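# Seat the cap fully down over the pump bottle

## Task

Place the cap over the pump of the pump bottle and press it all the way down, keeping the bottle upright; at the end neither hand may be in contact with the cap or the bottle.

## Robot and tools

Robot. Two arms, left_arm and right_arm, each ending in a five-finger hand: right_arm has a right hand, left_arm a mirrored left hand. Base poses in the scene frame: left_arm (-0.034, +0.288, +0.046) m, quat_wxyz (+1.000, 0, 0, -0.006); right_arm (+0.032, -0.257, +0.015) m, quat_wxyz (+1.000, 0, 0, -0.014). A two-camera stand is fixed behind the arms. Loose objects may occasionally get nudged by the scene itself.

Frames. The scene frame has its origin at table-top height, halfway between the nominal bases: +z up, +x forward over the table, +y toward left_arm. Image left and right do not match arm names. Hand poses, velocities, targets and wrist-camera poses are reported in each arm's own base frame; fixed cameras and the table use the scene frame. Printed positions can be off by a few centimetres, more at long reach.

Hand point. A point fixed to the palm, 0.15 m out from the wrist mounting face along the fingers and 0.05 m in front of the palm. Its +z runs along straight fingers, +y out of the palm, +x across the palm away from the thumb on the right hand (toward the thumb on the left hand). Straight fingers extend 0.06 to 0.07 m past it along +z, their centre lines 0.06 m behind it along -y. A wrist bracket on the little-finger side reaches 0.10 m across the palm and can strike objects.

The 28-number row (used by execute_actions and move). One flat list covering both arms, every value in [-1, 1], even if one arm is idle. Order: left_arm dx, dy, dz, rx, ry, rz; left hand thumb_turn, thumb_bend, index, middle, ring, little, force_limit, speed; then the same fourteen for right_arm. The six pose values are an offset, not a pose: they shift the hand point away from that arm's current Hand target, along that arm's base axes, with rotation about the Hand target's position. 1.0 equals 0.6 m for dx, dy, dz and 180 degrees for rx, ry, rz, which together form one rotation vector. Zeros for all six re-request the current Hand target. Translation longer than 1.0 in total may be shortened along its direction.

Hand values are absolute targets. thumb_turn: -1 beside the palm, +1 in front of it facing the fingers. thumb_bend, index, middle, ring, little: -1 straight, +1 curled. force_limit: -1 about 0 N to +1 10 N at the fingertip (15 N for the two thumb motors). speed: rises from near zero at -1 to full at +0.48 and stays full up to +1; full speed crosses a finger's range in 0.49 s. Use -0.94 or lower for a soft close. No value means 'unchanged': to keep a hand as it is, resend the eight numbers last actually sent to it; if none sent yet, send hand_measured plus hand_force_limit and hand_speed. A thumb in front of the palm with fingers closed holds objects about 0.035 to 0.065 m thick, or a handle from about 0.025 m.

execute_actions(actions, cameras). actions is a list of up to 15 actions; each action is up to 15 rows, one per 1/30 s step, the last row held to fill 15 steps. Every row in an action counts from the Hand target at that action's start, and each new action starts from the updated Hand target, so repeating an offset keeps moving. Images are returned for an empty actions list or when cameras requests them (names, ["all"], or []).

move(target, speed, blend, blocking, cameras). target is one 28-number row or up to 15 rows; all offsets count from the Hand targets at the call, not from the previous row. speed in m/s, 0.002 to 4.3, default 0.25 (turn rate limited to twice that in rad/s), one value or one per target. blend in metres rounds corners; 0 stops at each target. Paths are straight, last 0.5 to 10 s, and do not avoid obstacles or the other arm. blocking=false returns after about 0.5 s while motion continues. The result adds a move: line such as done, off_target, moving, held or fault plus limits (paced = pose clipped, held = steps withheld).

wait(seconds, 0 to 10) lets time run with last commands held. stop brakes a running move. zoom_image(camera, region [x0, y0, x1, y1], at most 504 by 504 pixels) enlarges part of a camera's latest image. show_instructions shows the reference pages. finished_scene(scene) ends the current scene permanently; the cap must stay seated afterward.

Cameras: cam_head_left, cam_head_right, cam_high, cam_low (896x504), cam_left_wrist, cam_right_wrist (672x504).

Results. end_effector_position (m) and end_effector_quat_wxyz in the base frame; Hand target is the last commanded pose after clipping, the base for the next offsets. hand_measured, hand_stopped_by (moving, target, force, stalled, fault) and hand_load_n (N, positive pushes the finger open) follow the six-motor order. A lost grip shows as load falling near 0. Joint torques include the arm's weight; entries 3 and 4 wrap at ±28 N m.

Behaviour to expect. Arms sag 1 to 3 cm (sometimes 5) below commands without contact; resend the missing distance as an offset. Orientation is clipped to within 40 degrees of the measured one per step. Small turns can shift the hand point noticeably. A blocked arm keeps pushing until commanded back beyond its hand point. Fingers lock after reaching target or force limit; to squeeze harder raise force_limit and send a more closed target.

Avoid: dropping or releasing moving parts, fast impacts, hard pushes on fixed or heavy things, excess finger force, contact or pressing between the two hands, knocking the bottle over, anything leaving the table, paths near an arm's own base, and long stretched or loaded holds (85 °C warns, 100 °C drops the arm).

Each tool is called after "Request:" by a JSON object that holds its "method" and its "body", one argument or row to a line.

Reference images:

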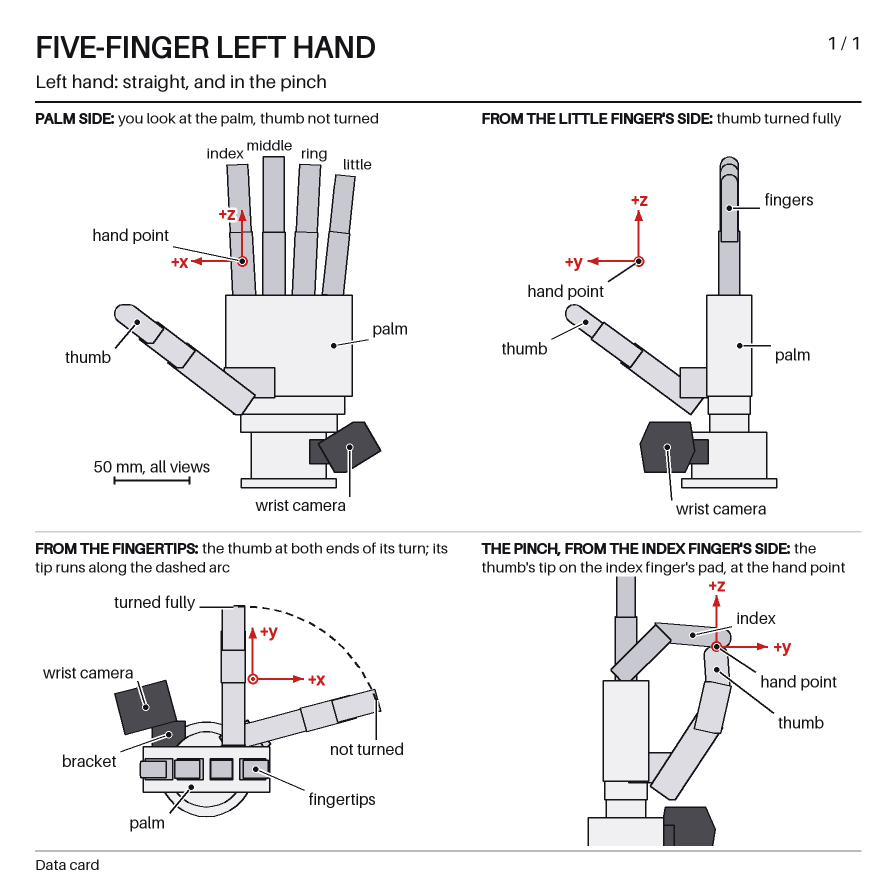

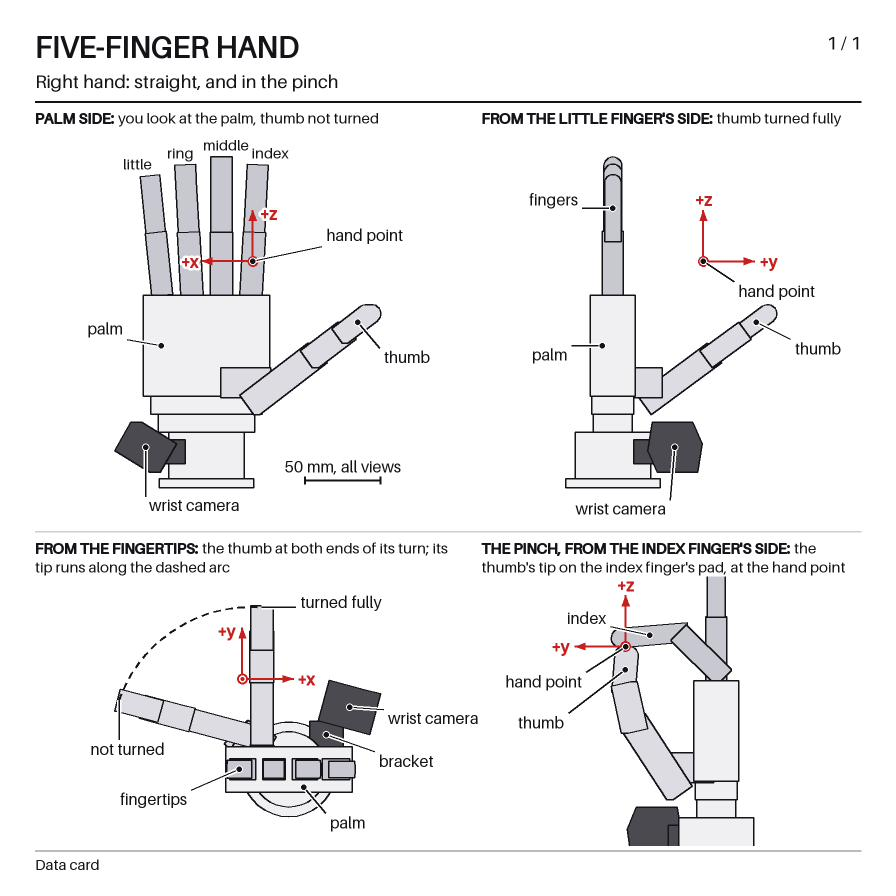

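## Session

Request:
{"method": "execute_actions", "body": {
  "actions": []
}}

Scene clock: 0.00 s.
left_arm: end_effector_position=(+0.1382, +0.0630, +0.2321) hand_measured=(-1.000, -1.000, -1.000, -1.000, -1.000, -1.000) hand_load_n=(+0.0, +0.0, +0.0, +0.0, +0.0, +0.0) hand_stopped_by=(target, target, target, target, target, target) hand_force_limit=0.00 hand_speed=-0.80 end_effector_quat_wxyz=(-0.111, +0.773, -0.625, -0.001) | right_arm: end_effector_position=(+0.2151, +0.4023, +0.2464) hand_measured=(-1.000, -1.000, -1.000, -1.000, -1.000, -1.000) hand_load_n=(+0.0, +0.0, +0.0, +0.0, +0.0, +0.0) hand_stopped_by=(target, target, target, target, target, target) hand_force_limit=0.00 hand_speed=-0.80 end_effector_quat_wxyz=(-0.525, +0.711, +0.421, +0.204)
Joint positions: left_arm=[0.412 0.741 0.932 -1.565 -0.104 0.212] | right_arm=[0.85 1.029 0.829 -0.355 -0.804 -1.326]
Joint velocities: within noise
Joint torques (N m): no reading
Motor temperatures (°C): left_arm=[28 31 35 29 30 29] | right_arm=[31 28 36 32 29 28]
Heat: left arm: hottest elbow 35 °C; right arm: hottest elbow 36 °C.
Hand target: left_arm +0.1439, +0.0655, +0.2425; -0.125, +0.772, -0.623, +0.006 | right_arm +0.2199, +0.4078, +0.2633; -0.529, +0.702, +0.424, +0.217

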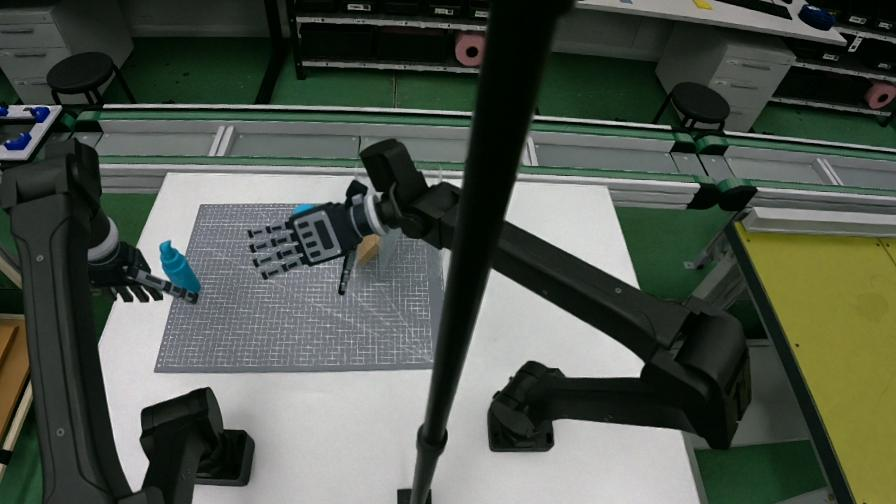

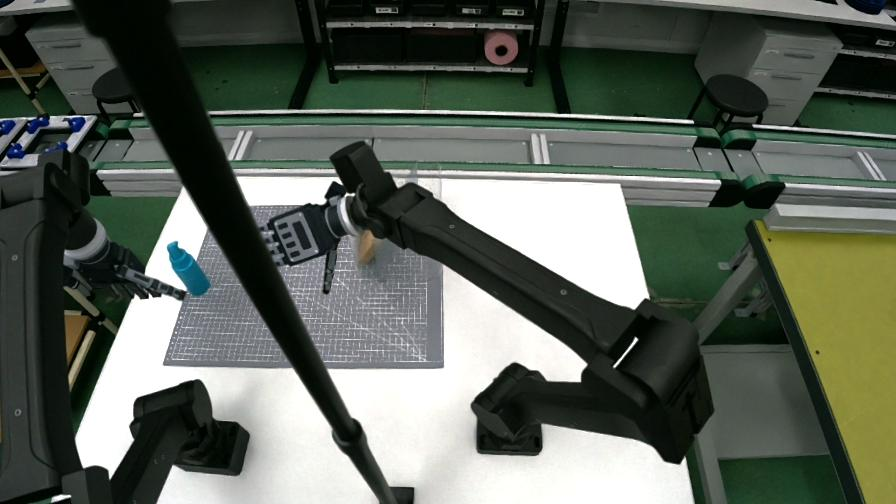

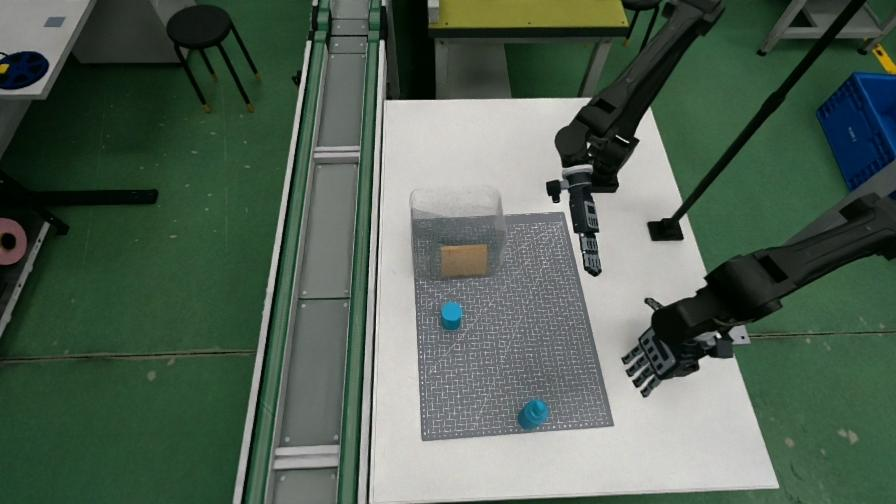

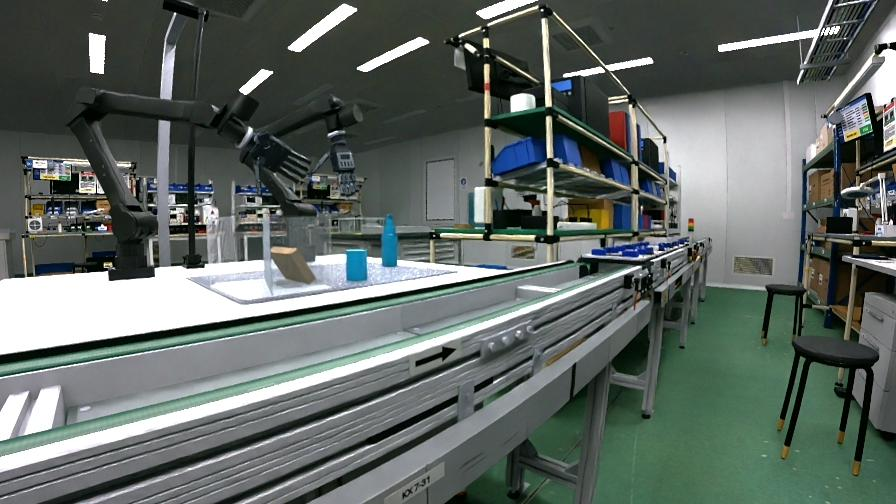

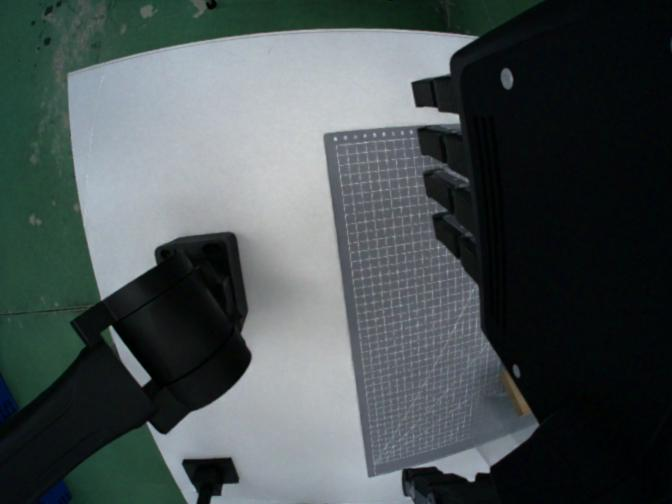

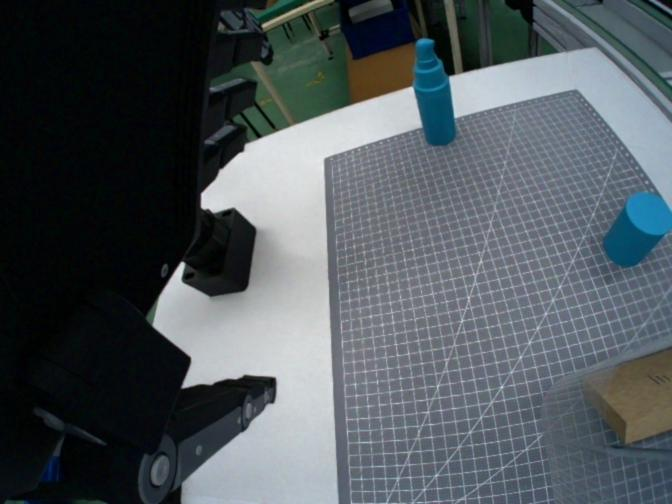

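Request:
{"method": "zoom_image", "body": {
  "camera": "cam_high",
  "region": [400, 280, 480, 340]
}}

Request:
{"method": "zoom_image", "body": {
  "camera": "cam_high",
  "region": [490, 380, 570, 440]
}}

Request:
{"method": "zoom_image", "body": {
  "camera": "cam_low",
  "region": [320, 200, 420, 300]
}}

Scaled by 6.300.

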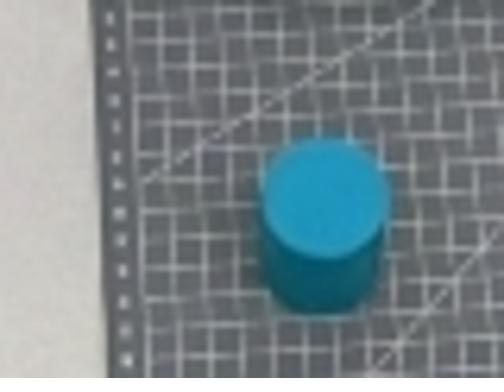

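Scaled by 6.300.

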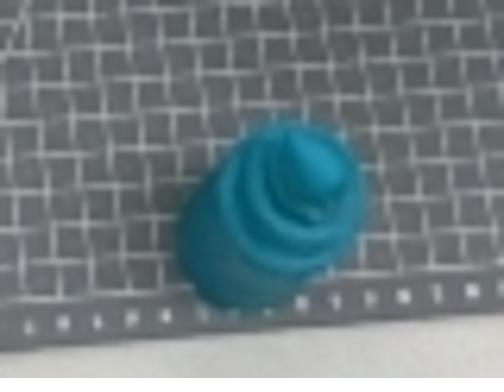

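Scaled by 5.040.

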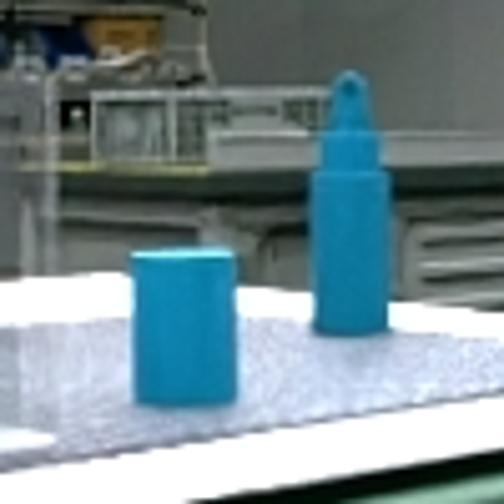

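Request:
{"method": "move", "body": {
  "target": [
    [0,0,0.03,0,0,0,1,-1,-0.5,-0.5,-1,-1,-0.1,-0.8,0,0,0.15,0,0,0,-1,-1,-1,-1,-1,-1,0,-0.8],
    [0,0,0.03,0,0,0,1,-1,-0.5,-0.5,-1,-1,-0.1,-0.8,0.48,-0.5,0.17,0,0,-0.278,-1,-1,-1,-1,-1,-1,0,-0.8]
  ],
  "speed": 0.3,
  "blend": 0.05,
  "cameras": ["cam_high","cam_head_right"]
}}

Scene clock: 43.37 s.
left_arm: end_effector_position=(+0.1337, +0.0611, +0.2381) hand_measured=(+1.000, -1.000, -0.500, -0.500, -1.000, -1.000) hand_load_n=(+0.0, +0.0, +0.0, +0.0, +0.0, +0.0) hand_stopped_by=(target, target, target, target, target, target) hand_force_limit=-0.10 hand_speed=-0.80 end_effector_quat_wxyz=(-0.105, +0.773, -0.626, -0.004) | right_arm: end_effector_position=(+0.4920, +0.1081, +0.3387) hand_measured=(-1.000, -1.000, -1.000, -1.000, -1.000, -1.000) hand_load_n=(+0.0, +0.0, +0.0, +0.0, +0.0, +0.0) hand_stopped_by=(target, target, target, target, target, target) hand_force_limit=0.00 hand_speed=-0.80 end_effector_quat_wxyz=(-0.388, +0.826, +0.084, +0.400)
Joint positions: left_arm=[0.412 0.741 0.947 -1.594 -0.104 0.212] | right_arm=[0.019 1.139 1.154 -0.572 -0.771 -1.311]
Joint torques (N m): left_arm=[1.44 -1.32 15.6 -0.2 -0.18 0.13] | right_arm=[-1.2 -6.71 12.7 1.95 -0.21 0.19]
Motor temperatures (°C): left_arm=[28 31 41 29 30 29] | right_arm=[31 28 46 32 29 28]
Heat: left arm: hottest elbow 41 °C; right arm: hottest elbow 46 °C.
Hand target: left_arm +0.1439, +0.0656, +0.2605; -0.125, +0.772, -0.623, +0.006 | right_arm +0.5078, +0.1078, +0.3652; -0.387, +0.816, +0.087, +0.420
Off the commanded pose: left_arm 0.025 m, 3 deg | right_arm 0.031 m, 3 deg.
move: off_target (left_arm, right_arm); blend cut to 0.045 m at target 1
Images, in order (width x height): cam_head_right 896x504, cam_high 896x504.

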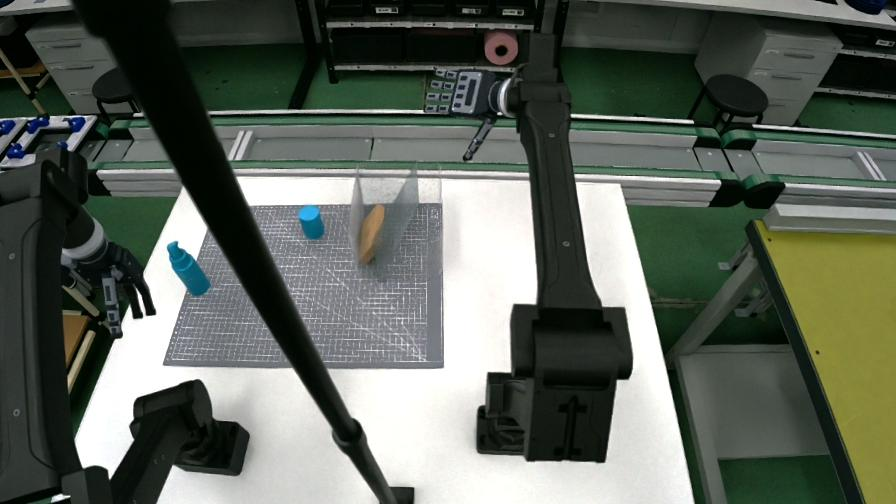

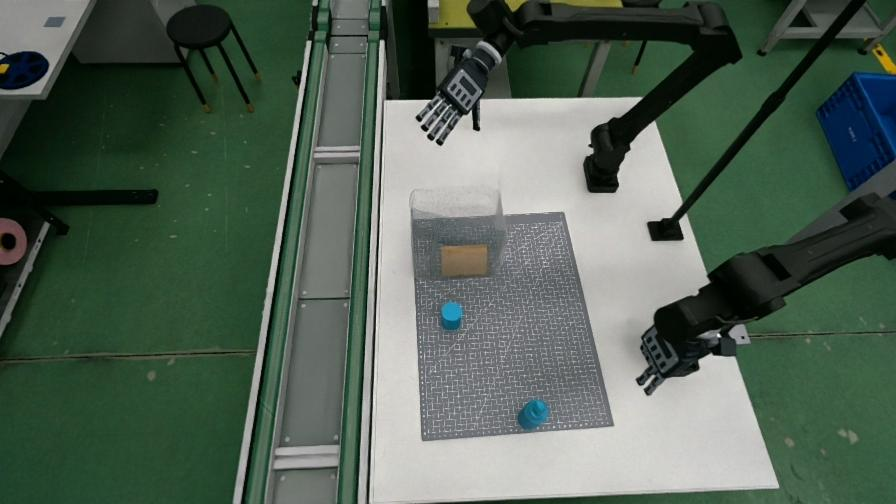

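Request:
{"method": "move", "body": {
  "target": [0.702,-0.291,-0.10,-0.0392,-0.2258,-0.1389,1,-1,-0.5,-0.5,-1,-1,-0.1,-0.8,0,0,0,0,0,0,-1,-1,-1,-1,-1,-1,0,-0.8],
  "speed": 0.3,
  "cameras": ["cam_high","cam_head_right","cam_low","cam_head_left"]
}}

Scene clock: 49.57 s.
left_arm: end_effector_position=(+0.5362, -0.1017, +0.1692) hand_measured=(+1.000, -1.000, -0.500, -0.500, -1.000, -1.000) hand_load_n=(+0.0, +0.0, +0.0, +0.0, +0.0, +0.0) hand_stopped_by=(target, target, target, target, target, target) hand_force_limit=-0.10 hand_speed=-0.80 end_effector_quat_wxyz=(+0.259, -0.595, +0.695, -0.310) | right_arm: end_effector_position=(+0.4920, +0.1081, +0.3387) hand_measured=(-1.000, -1.000, -1.000, -1.000, -1.000, -1.000) hand_load_n=(-0.5, +0.0, -0.5, -0.5, +0.0, +0.0) hand_stopped_by=(target, target, target, target, target, target) hand_force_limit=0.00 hand_speed=-0.80 end_effector_quat_wxyz=(-0.388, +0.826, +0.084, +0.400)
Joint positions: left_arm=[-0.12 1.405 1.083 -0.419 0.035 0.02] | right_arm=[0.019 1.139 1.154 -0.572 -0.771 -1.311]
Joint torques (N m): left_arm=[0.97 -11.34 16.81 1.81 0.03 0.27] | right_arm=[-1.03 -7.06 12.78 1.91 -0.23 0.16]
Heat: left arm: hottest elbow 41 °C; right arm: hottest elbow 47 °C.
Hand target: left_arm +0.5651, -0.1091, +0.2003; +0.281, -0.578, +0.689, -0.334 | right_arm +0.5078, +0.1078, +0.3652; -0.387, +0.816, +0.087, +0.420
Off the commanded pose: left_arm 0.043 m, 4 deg | right_arm 0.031 m, 3 deg.
move: off_target (left_arm, right_arm)
Images, in order (width x height): cam_head_left 896x504, cam_head_right 896x504, cam_high 896x504, cam_low 896x504.

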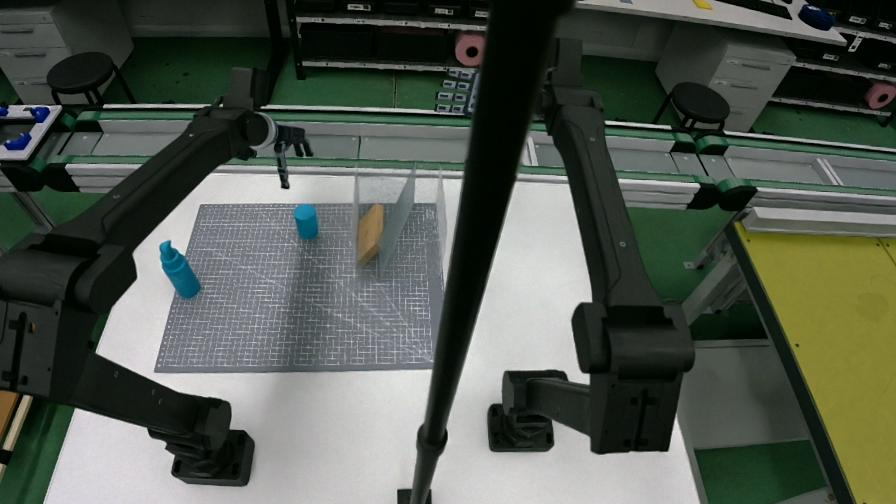

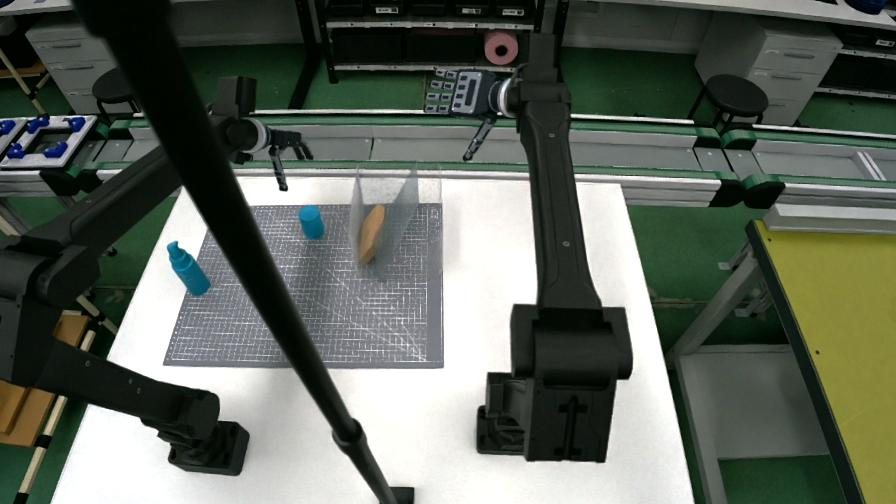

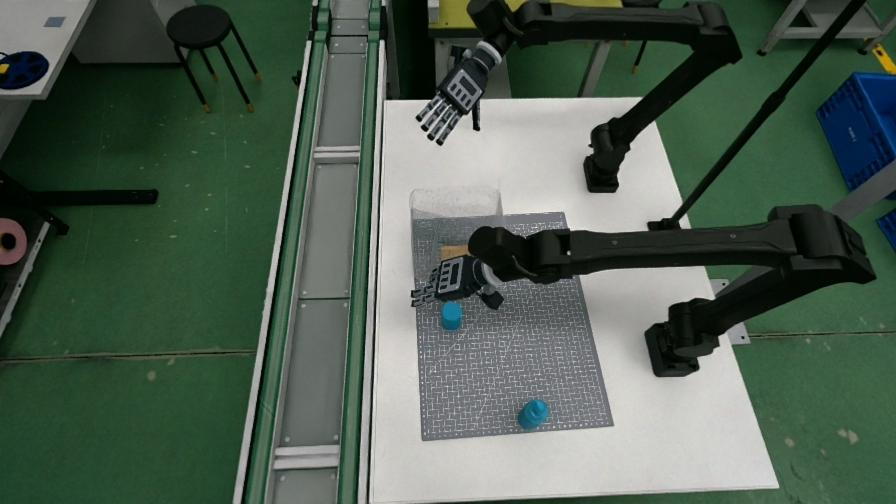

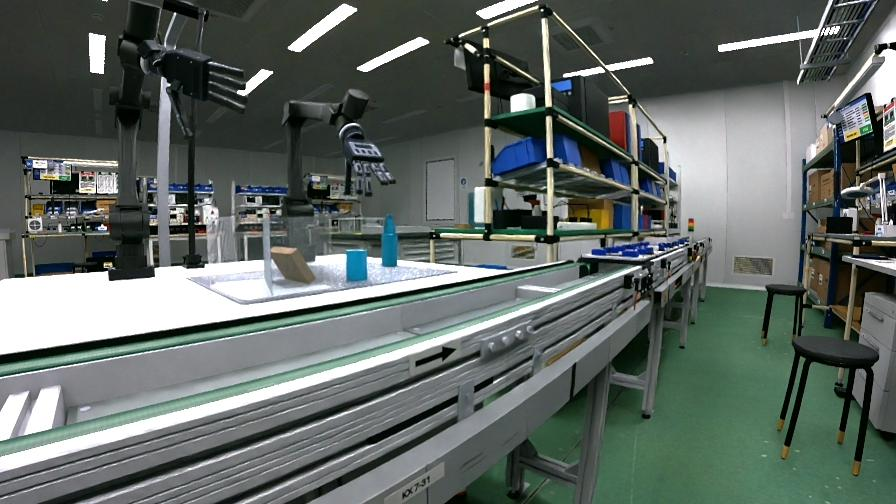

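Request:
{"method": "zoom_image", "body": {
  "camera": "cam_high",
  "region": [400, 240, 510, 340]
}}

Request:
{"method": "zoom_image", "body": {
  "camera": "cam_low",
  "region": [300, 80, 430, 290]
}}

Request:
{"method": "zoom_image", "body": {
  "camera": "cam_head_left",
  "region": [240, 100, 360, 250]
}}

Scaled by 4.582.

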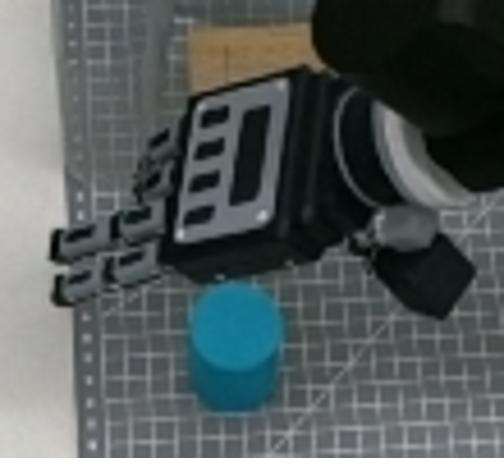

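Scaled by 2.400.

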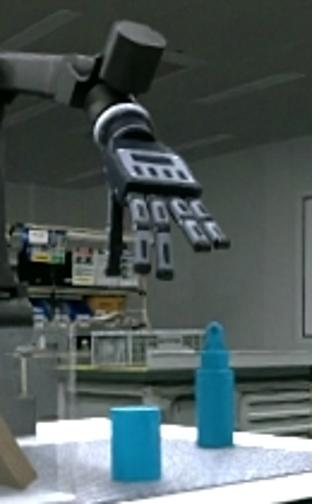

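Scaled by 3.360.

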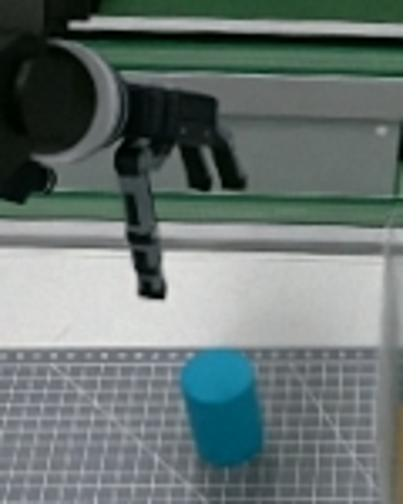

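Request:
{"method": "move", "body": {
  "target": [0.025,-0.012,-0.13,0,0,0,1,-1,-0.5,-0.5,-1,-1,-0.1,-0.8,0,0,0,0,0,0,-1,-1,-1,-1,-1,-1,0,-0.8],
  "speed": 0.2,
  "cameras": ["cam_high","cam_low","cam_head_left"]
}}

Request:
{"method": "zoom_image", "body": {
  "camera": "cam_low",
  "region": [320, 150, 420, 290]
}}

Request:
{"method": "zoom_image", "body": {
  "camera": "cam_high",
  "region": [400, 240, 510, 340]
}}

Request:
{"method": "zoom_image", "body": {
  "camera": "cam_head_left",
  "region": [240, 130, 340, 250]
}}

Scene clock: 57.80 s.
left_arm: end_effector_position=(+0.5768, -0.1113, +0.1216) hand_measured=(+1.000, -1.000, -0.500, -0.500, -1.000, -1.000) hand_load_n=(+0.0, +0.0, +0.0, +0.0, +0.0, +0.0) hand_stopped_by=(target, target, target, target, target, target) hand_force_limit=-0.10 hand_speed=-0.80 end_effector_quat_wxyz=(+0.276, -0.584, +0.689, -0.329) | right_arm: end_effector_position=(+0.4920, +0.1081, +0.3387) hand_measured=(-1.000, -1.000, -1.000, -1.000, -1.000, -1.000) hand_load_n=(+0.0, +0.0, +0.0, +0.0, +0.0, +0.0) hand_stopped_by=(target, target, target, target, target, target) hand_force_limit=0.00 hand_speed=-0.80 end_effector_quat_wxyz=(-0.388, +0.826, +0.084, +0.400)
Joint positions: left_arm=[-0.129 1.538 1.065 -0.211 0.03 0.02] | right_arm=[0.019 1.139 1.154 -0.572 -0.771 -1.311]
Joint torques (N m): left_arm=[0.62 -13.51 10.04 1.83 -0.12 0.17] | right_arm=[-1.08 -7 12.68 1.92 -0.22 0.19]
Heat: left arm: hottest elbow 43 °C; right arm: hottest elbow 49 °C.
Hand target: left_arm +0.5800, -0.1163, +0.1224; +0.281, -0.578, +0.689, -0.335 | right_arm +0.5078, +0.1078, +0.3652; -0.387, +0.816, +0.087, +0.420
Off the commanded pose: left_arm 0.006 m, 1 deg | right_arm 0.031 m, 3 deg.
move: off_target (right_arm)
Images, in order (width x height): cam_head_left 896x504, cam_high 896x504, cam_low 896x504.

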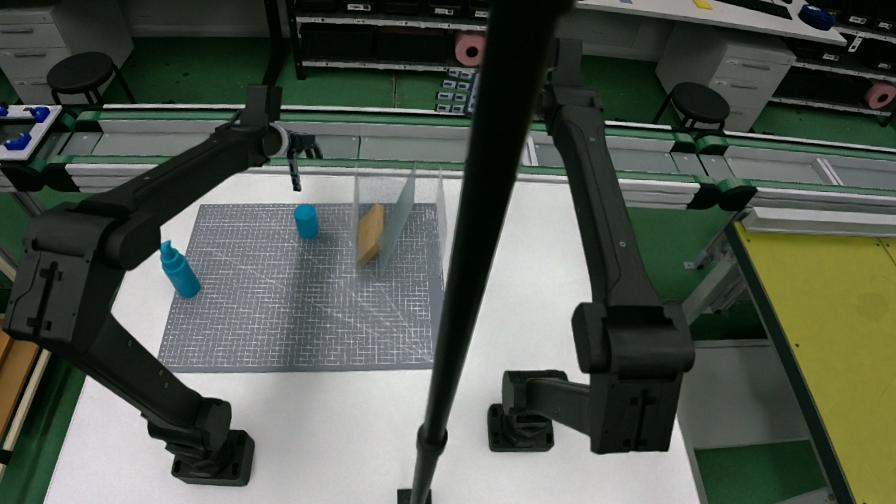

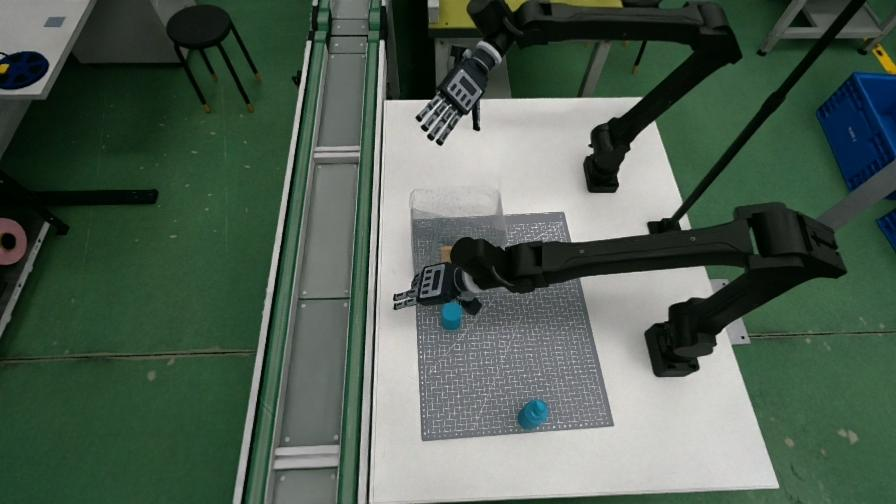

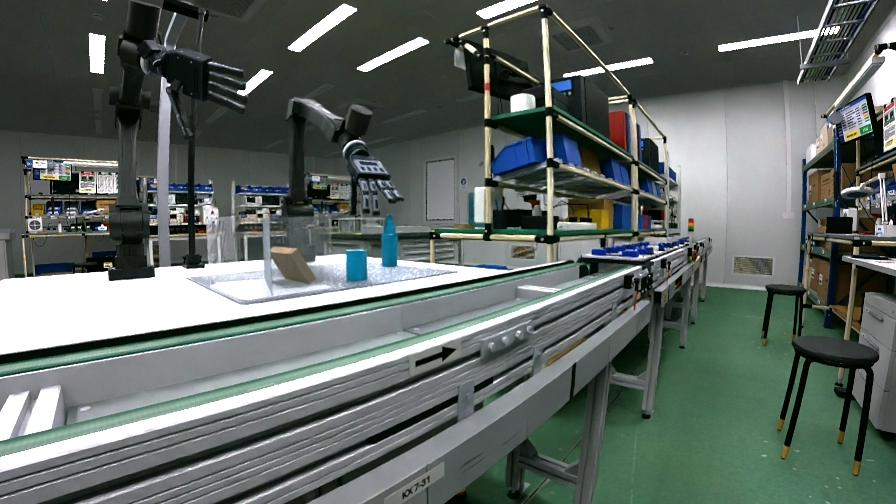

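Scaled by 3.600.

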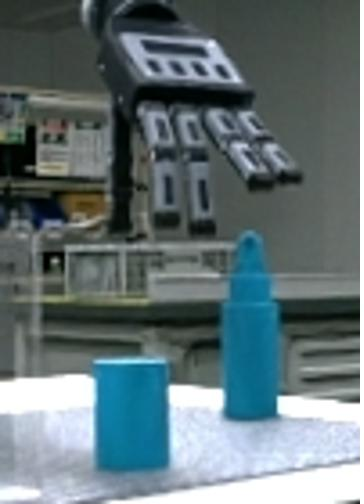

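Scaled by 4.582.

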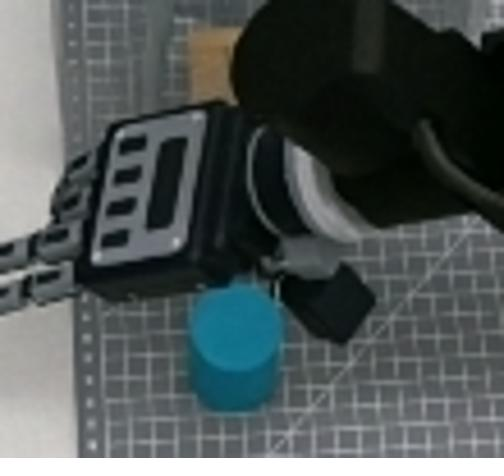

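Scaled by 4.200.

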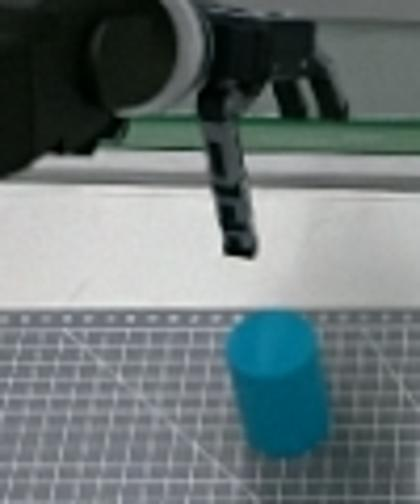

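Request:
{"method": "move", "body": {
  "target": [-0.027,0.003,-0.083,0,0,0,1,-1,-0.5,-0.5,-1,-1,-0.1,-0.8,0,0,0,0,0,0,-1,-1,-1,-1,-1,-1,0,-0.8],
  "speed": 0.15,
  "cameras": ["cam_high","cam_low","cam_head_left"]
}}

Request:
{"method": "zoom_image", "body": {
  "camera": "cam_low",
  "region": [320, 150, 420, 290]
}}

Request:
{"method": "zoom_image", "body": {
  "camera": "cam_head_left",
  "region": [240, 130, 340, 250]
}}

Scene clock: 85.67 s.
left_arm: end_effector_position=(+0.5627, -0.1095, +0.0762) hand_measured=(+1.000, -1.000, -0.500, -0.500, -1.000, -1.000) hand_load_n=(+0.0, +0.0, +0.0, +0.0, +0.0, +0.0) hand_stopped_by=(target, target, target, target, target, target) hand_force_limit=-0.10 hand_speed=-0.80 end_effector_quat_wxyz=(+0.279, -0.583, +0.687, -0.332) | right_arm: end_effector_position=(+0.4920, +0.1081, +0.3387) hand_measured=(-1.000, -1.000, -1.000, -1.000, -1.000, -1.000) hand_load_n=(+0.0, +0.0, +0.0, +0.0, +0.0, +0.0) hand_stopped_by=(target, target, target, target, target, target) hand_force_limit=0.00 hand_speed=-0.80 end_effector_quat_wxyz=(-0.388, +0.826, +0.084, +0.400)
Joint positions: left_arm=[-0.13 1.567 0.957 -0.064 0.03 0.02] | right_arm=[0.019 1.139 1.154 -0.572 -0.771 -1.311]
Joint torques (N m): left_arm=[1.03 -12.98 9.09 1.84 -0.14 0.16] | right_arm=[-1.08 -7.06 12.7 1.95 -0.22 0.18]
Motor temperatures (°C): left_arm=[28 32 41 29 30 29] | right_arm=[31 28 53 32 29 28]
Heat: left arm: hottest elbow 41 °C; right arm: hottest elbow 53 °C.
Hand target: left_arm +0.5638, -0.1145, +0.0726; +0.281, -0.578, +0.689, -0.335 | right_arm +0.5078, +0.1078, +0.3652; -0.387, +0.816, +0.087, +0.420
Off the commanded pose: left_arm 0.006 m, 1 deg | right_arm 0.031 m, 3 deg.
move: off_target (right_arm)
Images, in order (width x height): cam_head_left 896x504, cam_high 896x504, cam_low 896x504.

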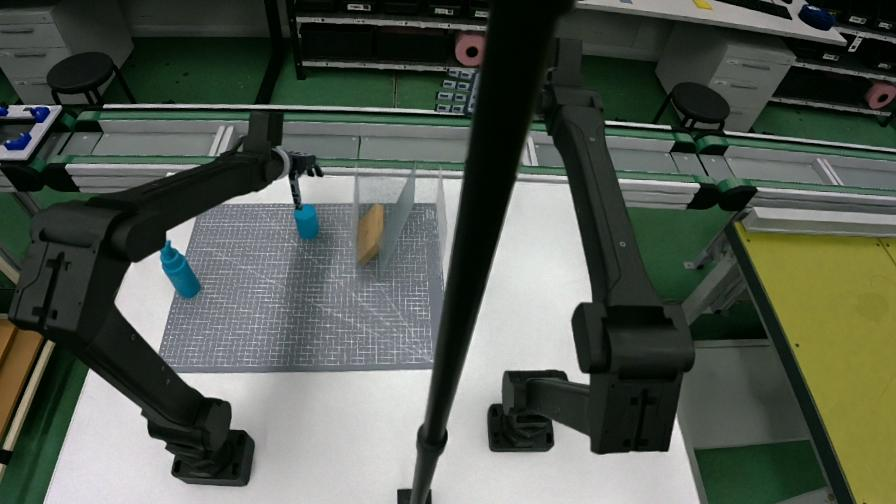

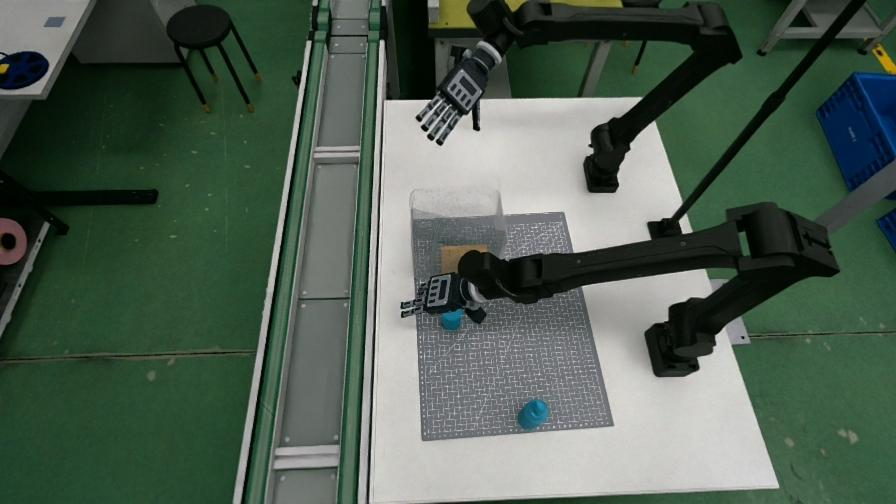

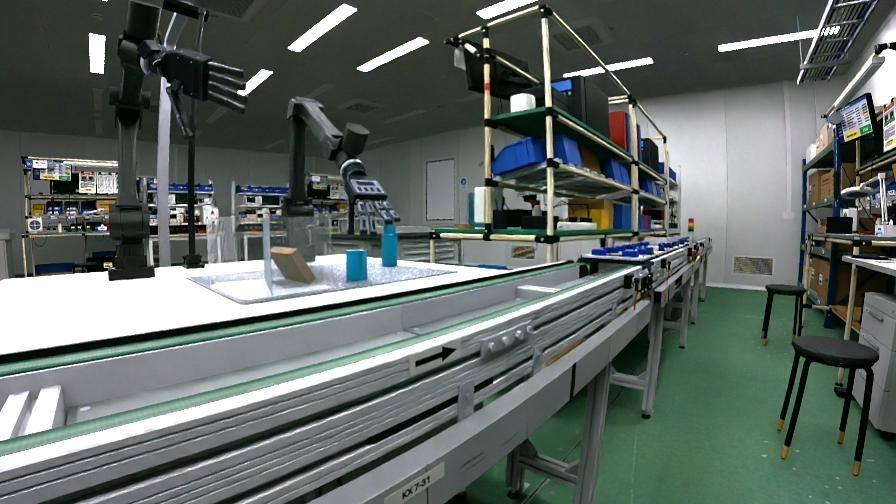

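Scaled by 3.600.

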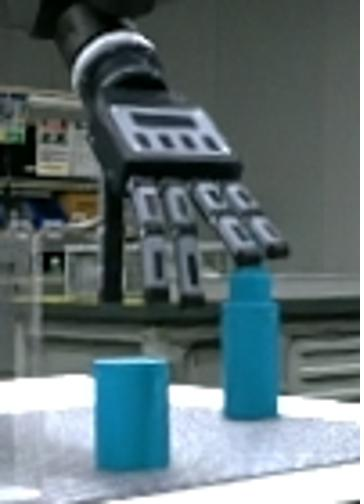

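Scaled by 4.200.

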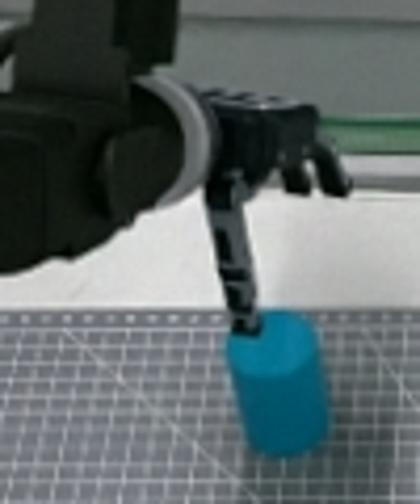

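Request:
{"method": "move", "body": {
  "target": [0.0,-0.011,-0.104,0,0,0,1,-1,-0.5,-0.5,-1,-1,-0.1,-0.8,0,0,0,0,0,0,-1,-1,-1,-1,-1,-1,0,-0.8],
  "speed": 0.12,
  "cameras": ["cam_high","cam_low","cam_head_left","cam_left_wrist"]
}}

Request:
{"method": "zoom_image", "body": {
  "camera": "cam_low",
  "region": [320, 150, 420, 290]
}}

Request:
{"method": "zoom_image", "body": {
  "camera": "cam_head_left",
  "region": [240, 130, 340, 250]
}}

Request:
{"method": "zoom_image", "body": {
  "camera": "cam_high",
  "region": [400, 260, 500, 340]
}}

Scene clock: 94.43 s.
left_arm: end_effector_position=(+0.5730, -0.1169, +0.0435) hand_measured=(+1.000, -1.000, -0.500, -0.500, -1.000, -1.000) hand_load_n=(-1.0, +0.5, +0.0, +0.0, +0.0, +0.5) hand_stopped_by=(target, target, target, target, target, target) hand_force_limit=-0.10 hand_speed=-0.80 end_effector_quat_wxyz=(+0.297, -0.572, +0.680, -0.350) | right_arm: end_effector_position=(+0.4920, +0.1081, +0.3387) hand_measured=(-1.000, -1.000, -1.000, -1.000, -1.000, -1.000) hand_load_n=(+0.0, +0.0, +0.0, +0.0, +0.0, +0.0) hand_stopped_by=(target, target, target, target, target, target) hand_force_limit=0.00 hand_speed=-0.80 end_effector_quat_wxyz=(-0.388, +0.826, +0.084, +0.400)
Joint positions: left_arm=[-0.143 1.642 0.91 0.114 0.019 0.018] | right_arm=[0.019 1.139 1.154 -0.572 -0.771 -1.311]
Joint torques (N m): left_arm=[0.79 -10.46 7.27 1.95 -0.17 0.1] | right_arm=[-1.32 -6.83 12.75 1.94 -0.22 0.19]
Heat: left arm: hottest elbow 41 °C; right arm: hottest elbow 54 °C.
Hand target: left_arm +0.5637, -0.1211, +0.0100; +0.281, -0.578, +0.689, -0.334 | right_arm +0.5078, +0.1078, +0.3652; -0.387, +0.816, +0.087, +0.420
Off the commanded pose: left_arm 0.035 m, 3 deg | right_arm 0.031 m, 3 deg.
move: off_target (left_arm, right_arm)
Images, in order (width x height): cam_head_left 896x504, cam_high 896x504, cam_low 896x504, cam_left_wrist 672x504.

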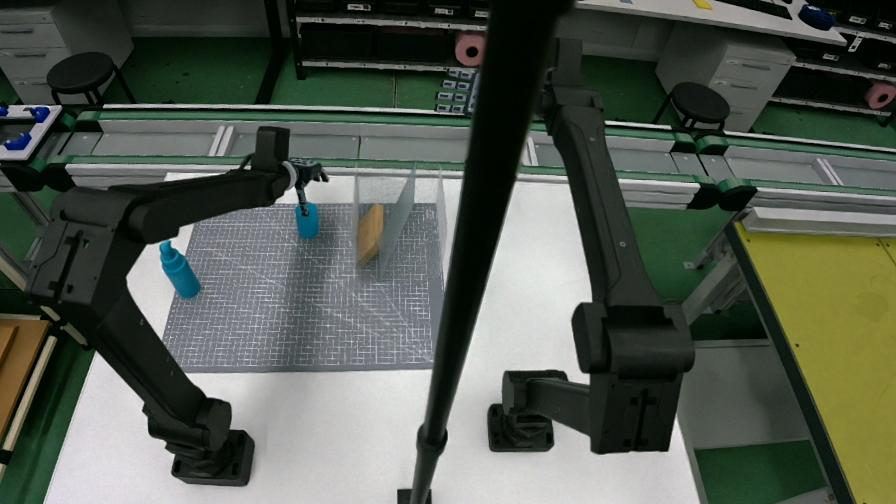

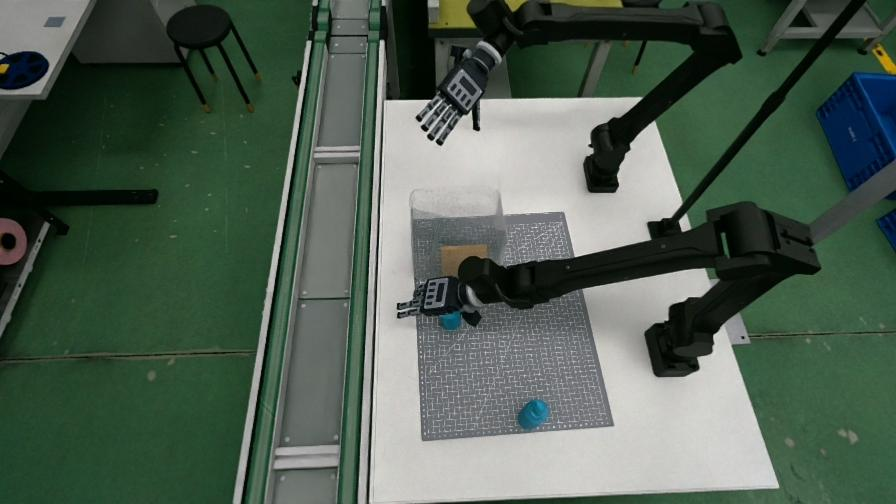

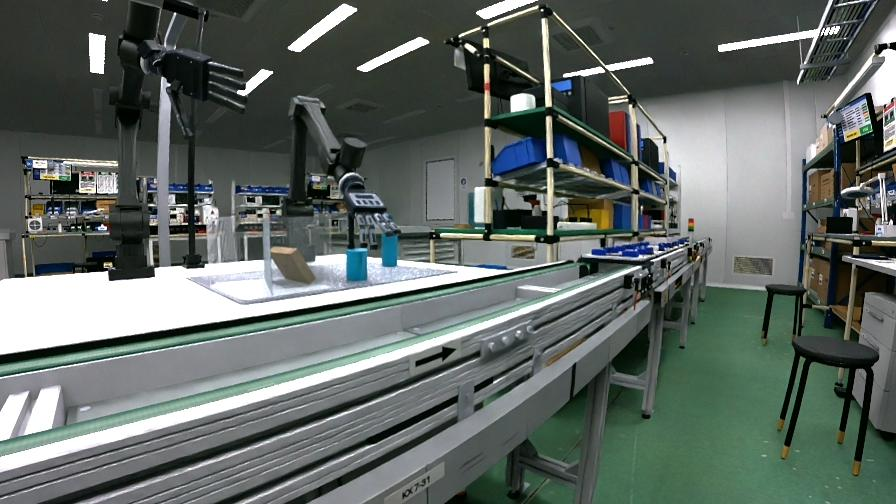

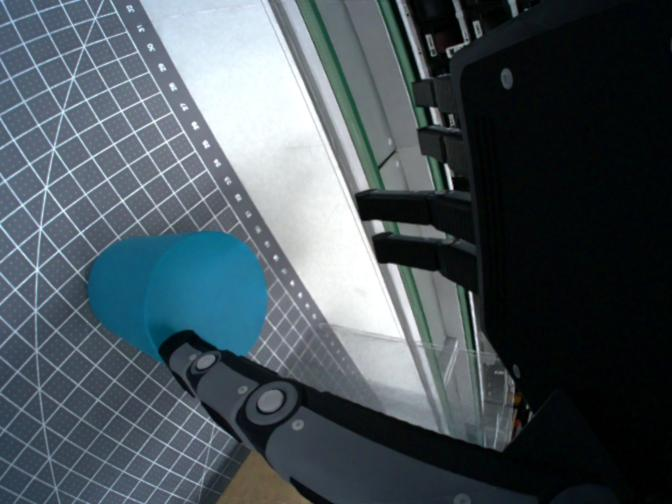

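Scaled by 3.600.

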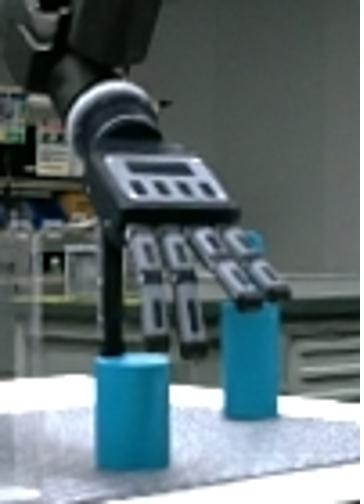

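Scaled by 4.200.

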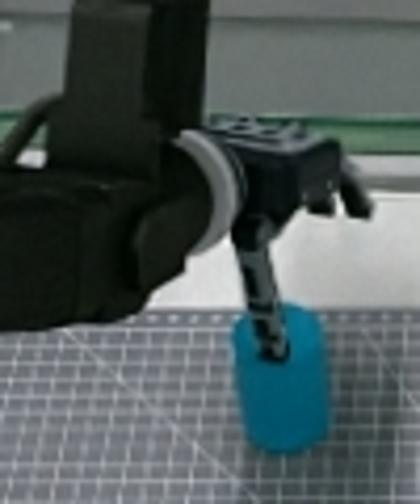

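Scaled by 5.040.

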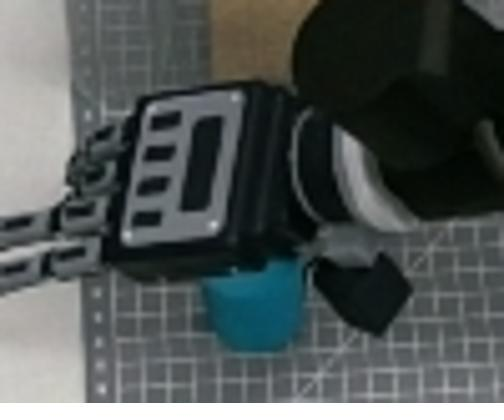

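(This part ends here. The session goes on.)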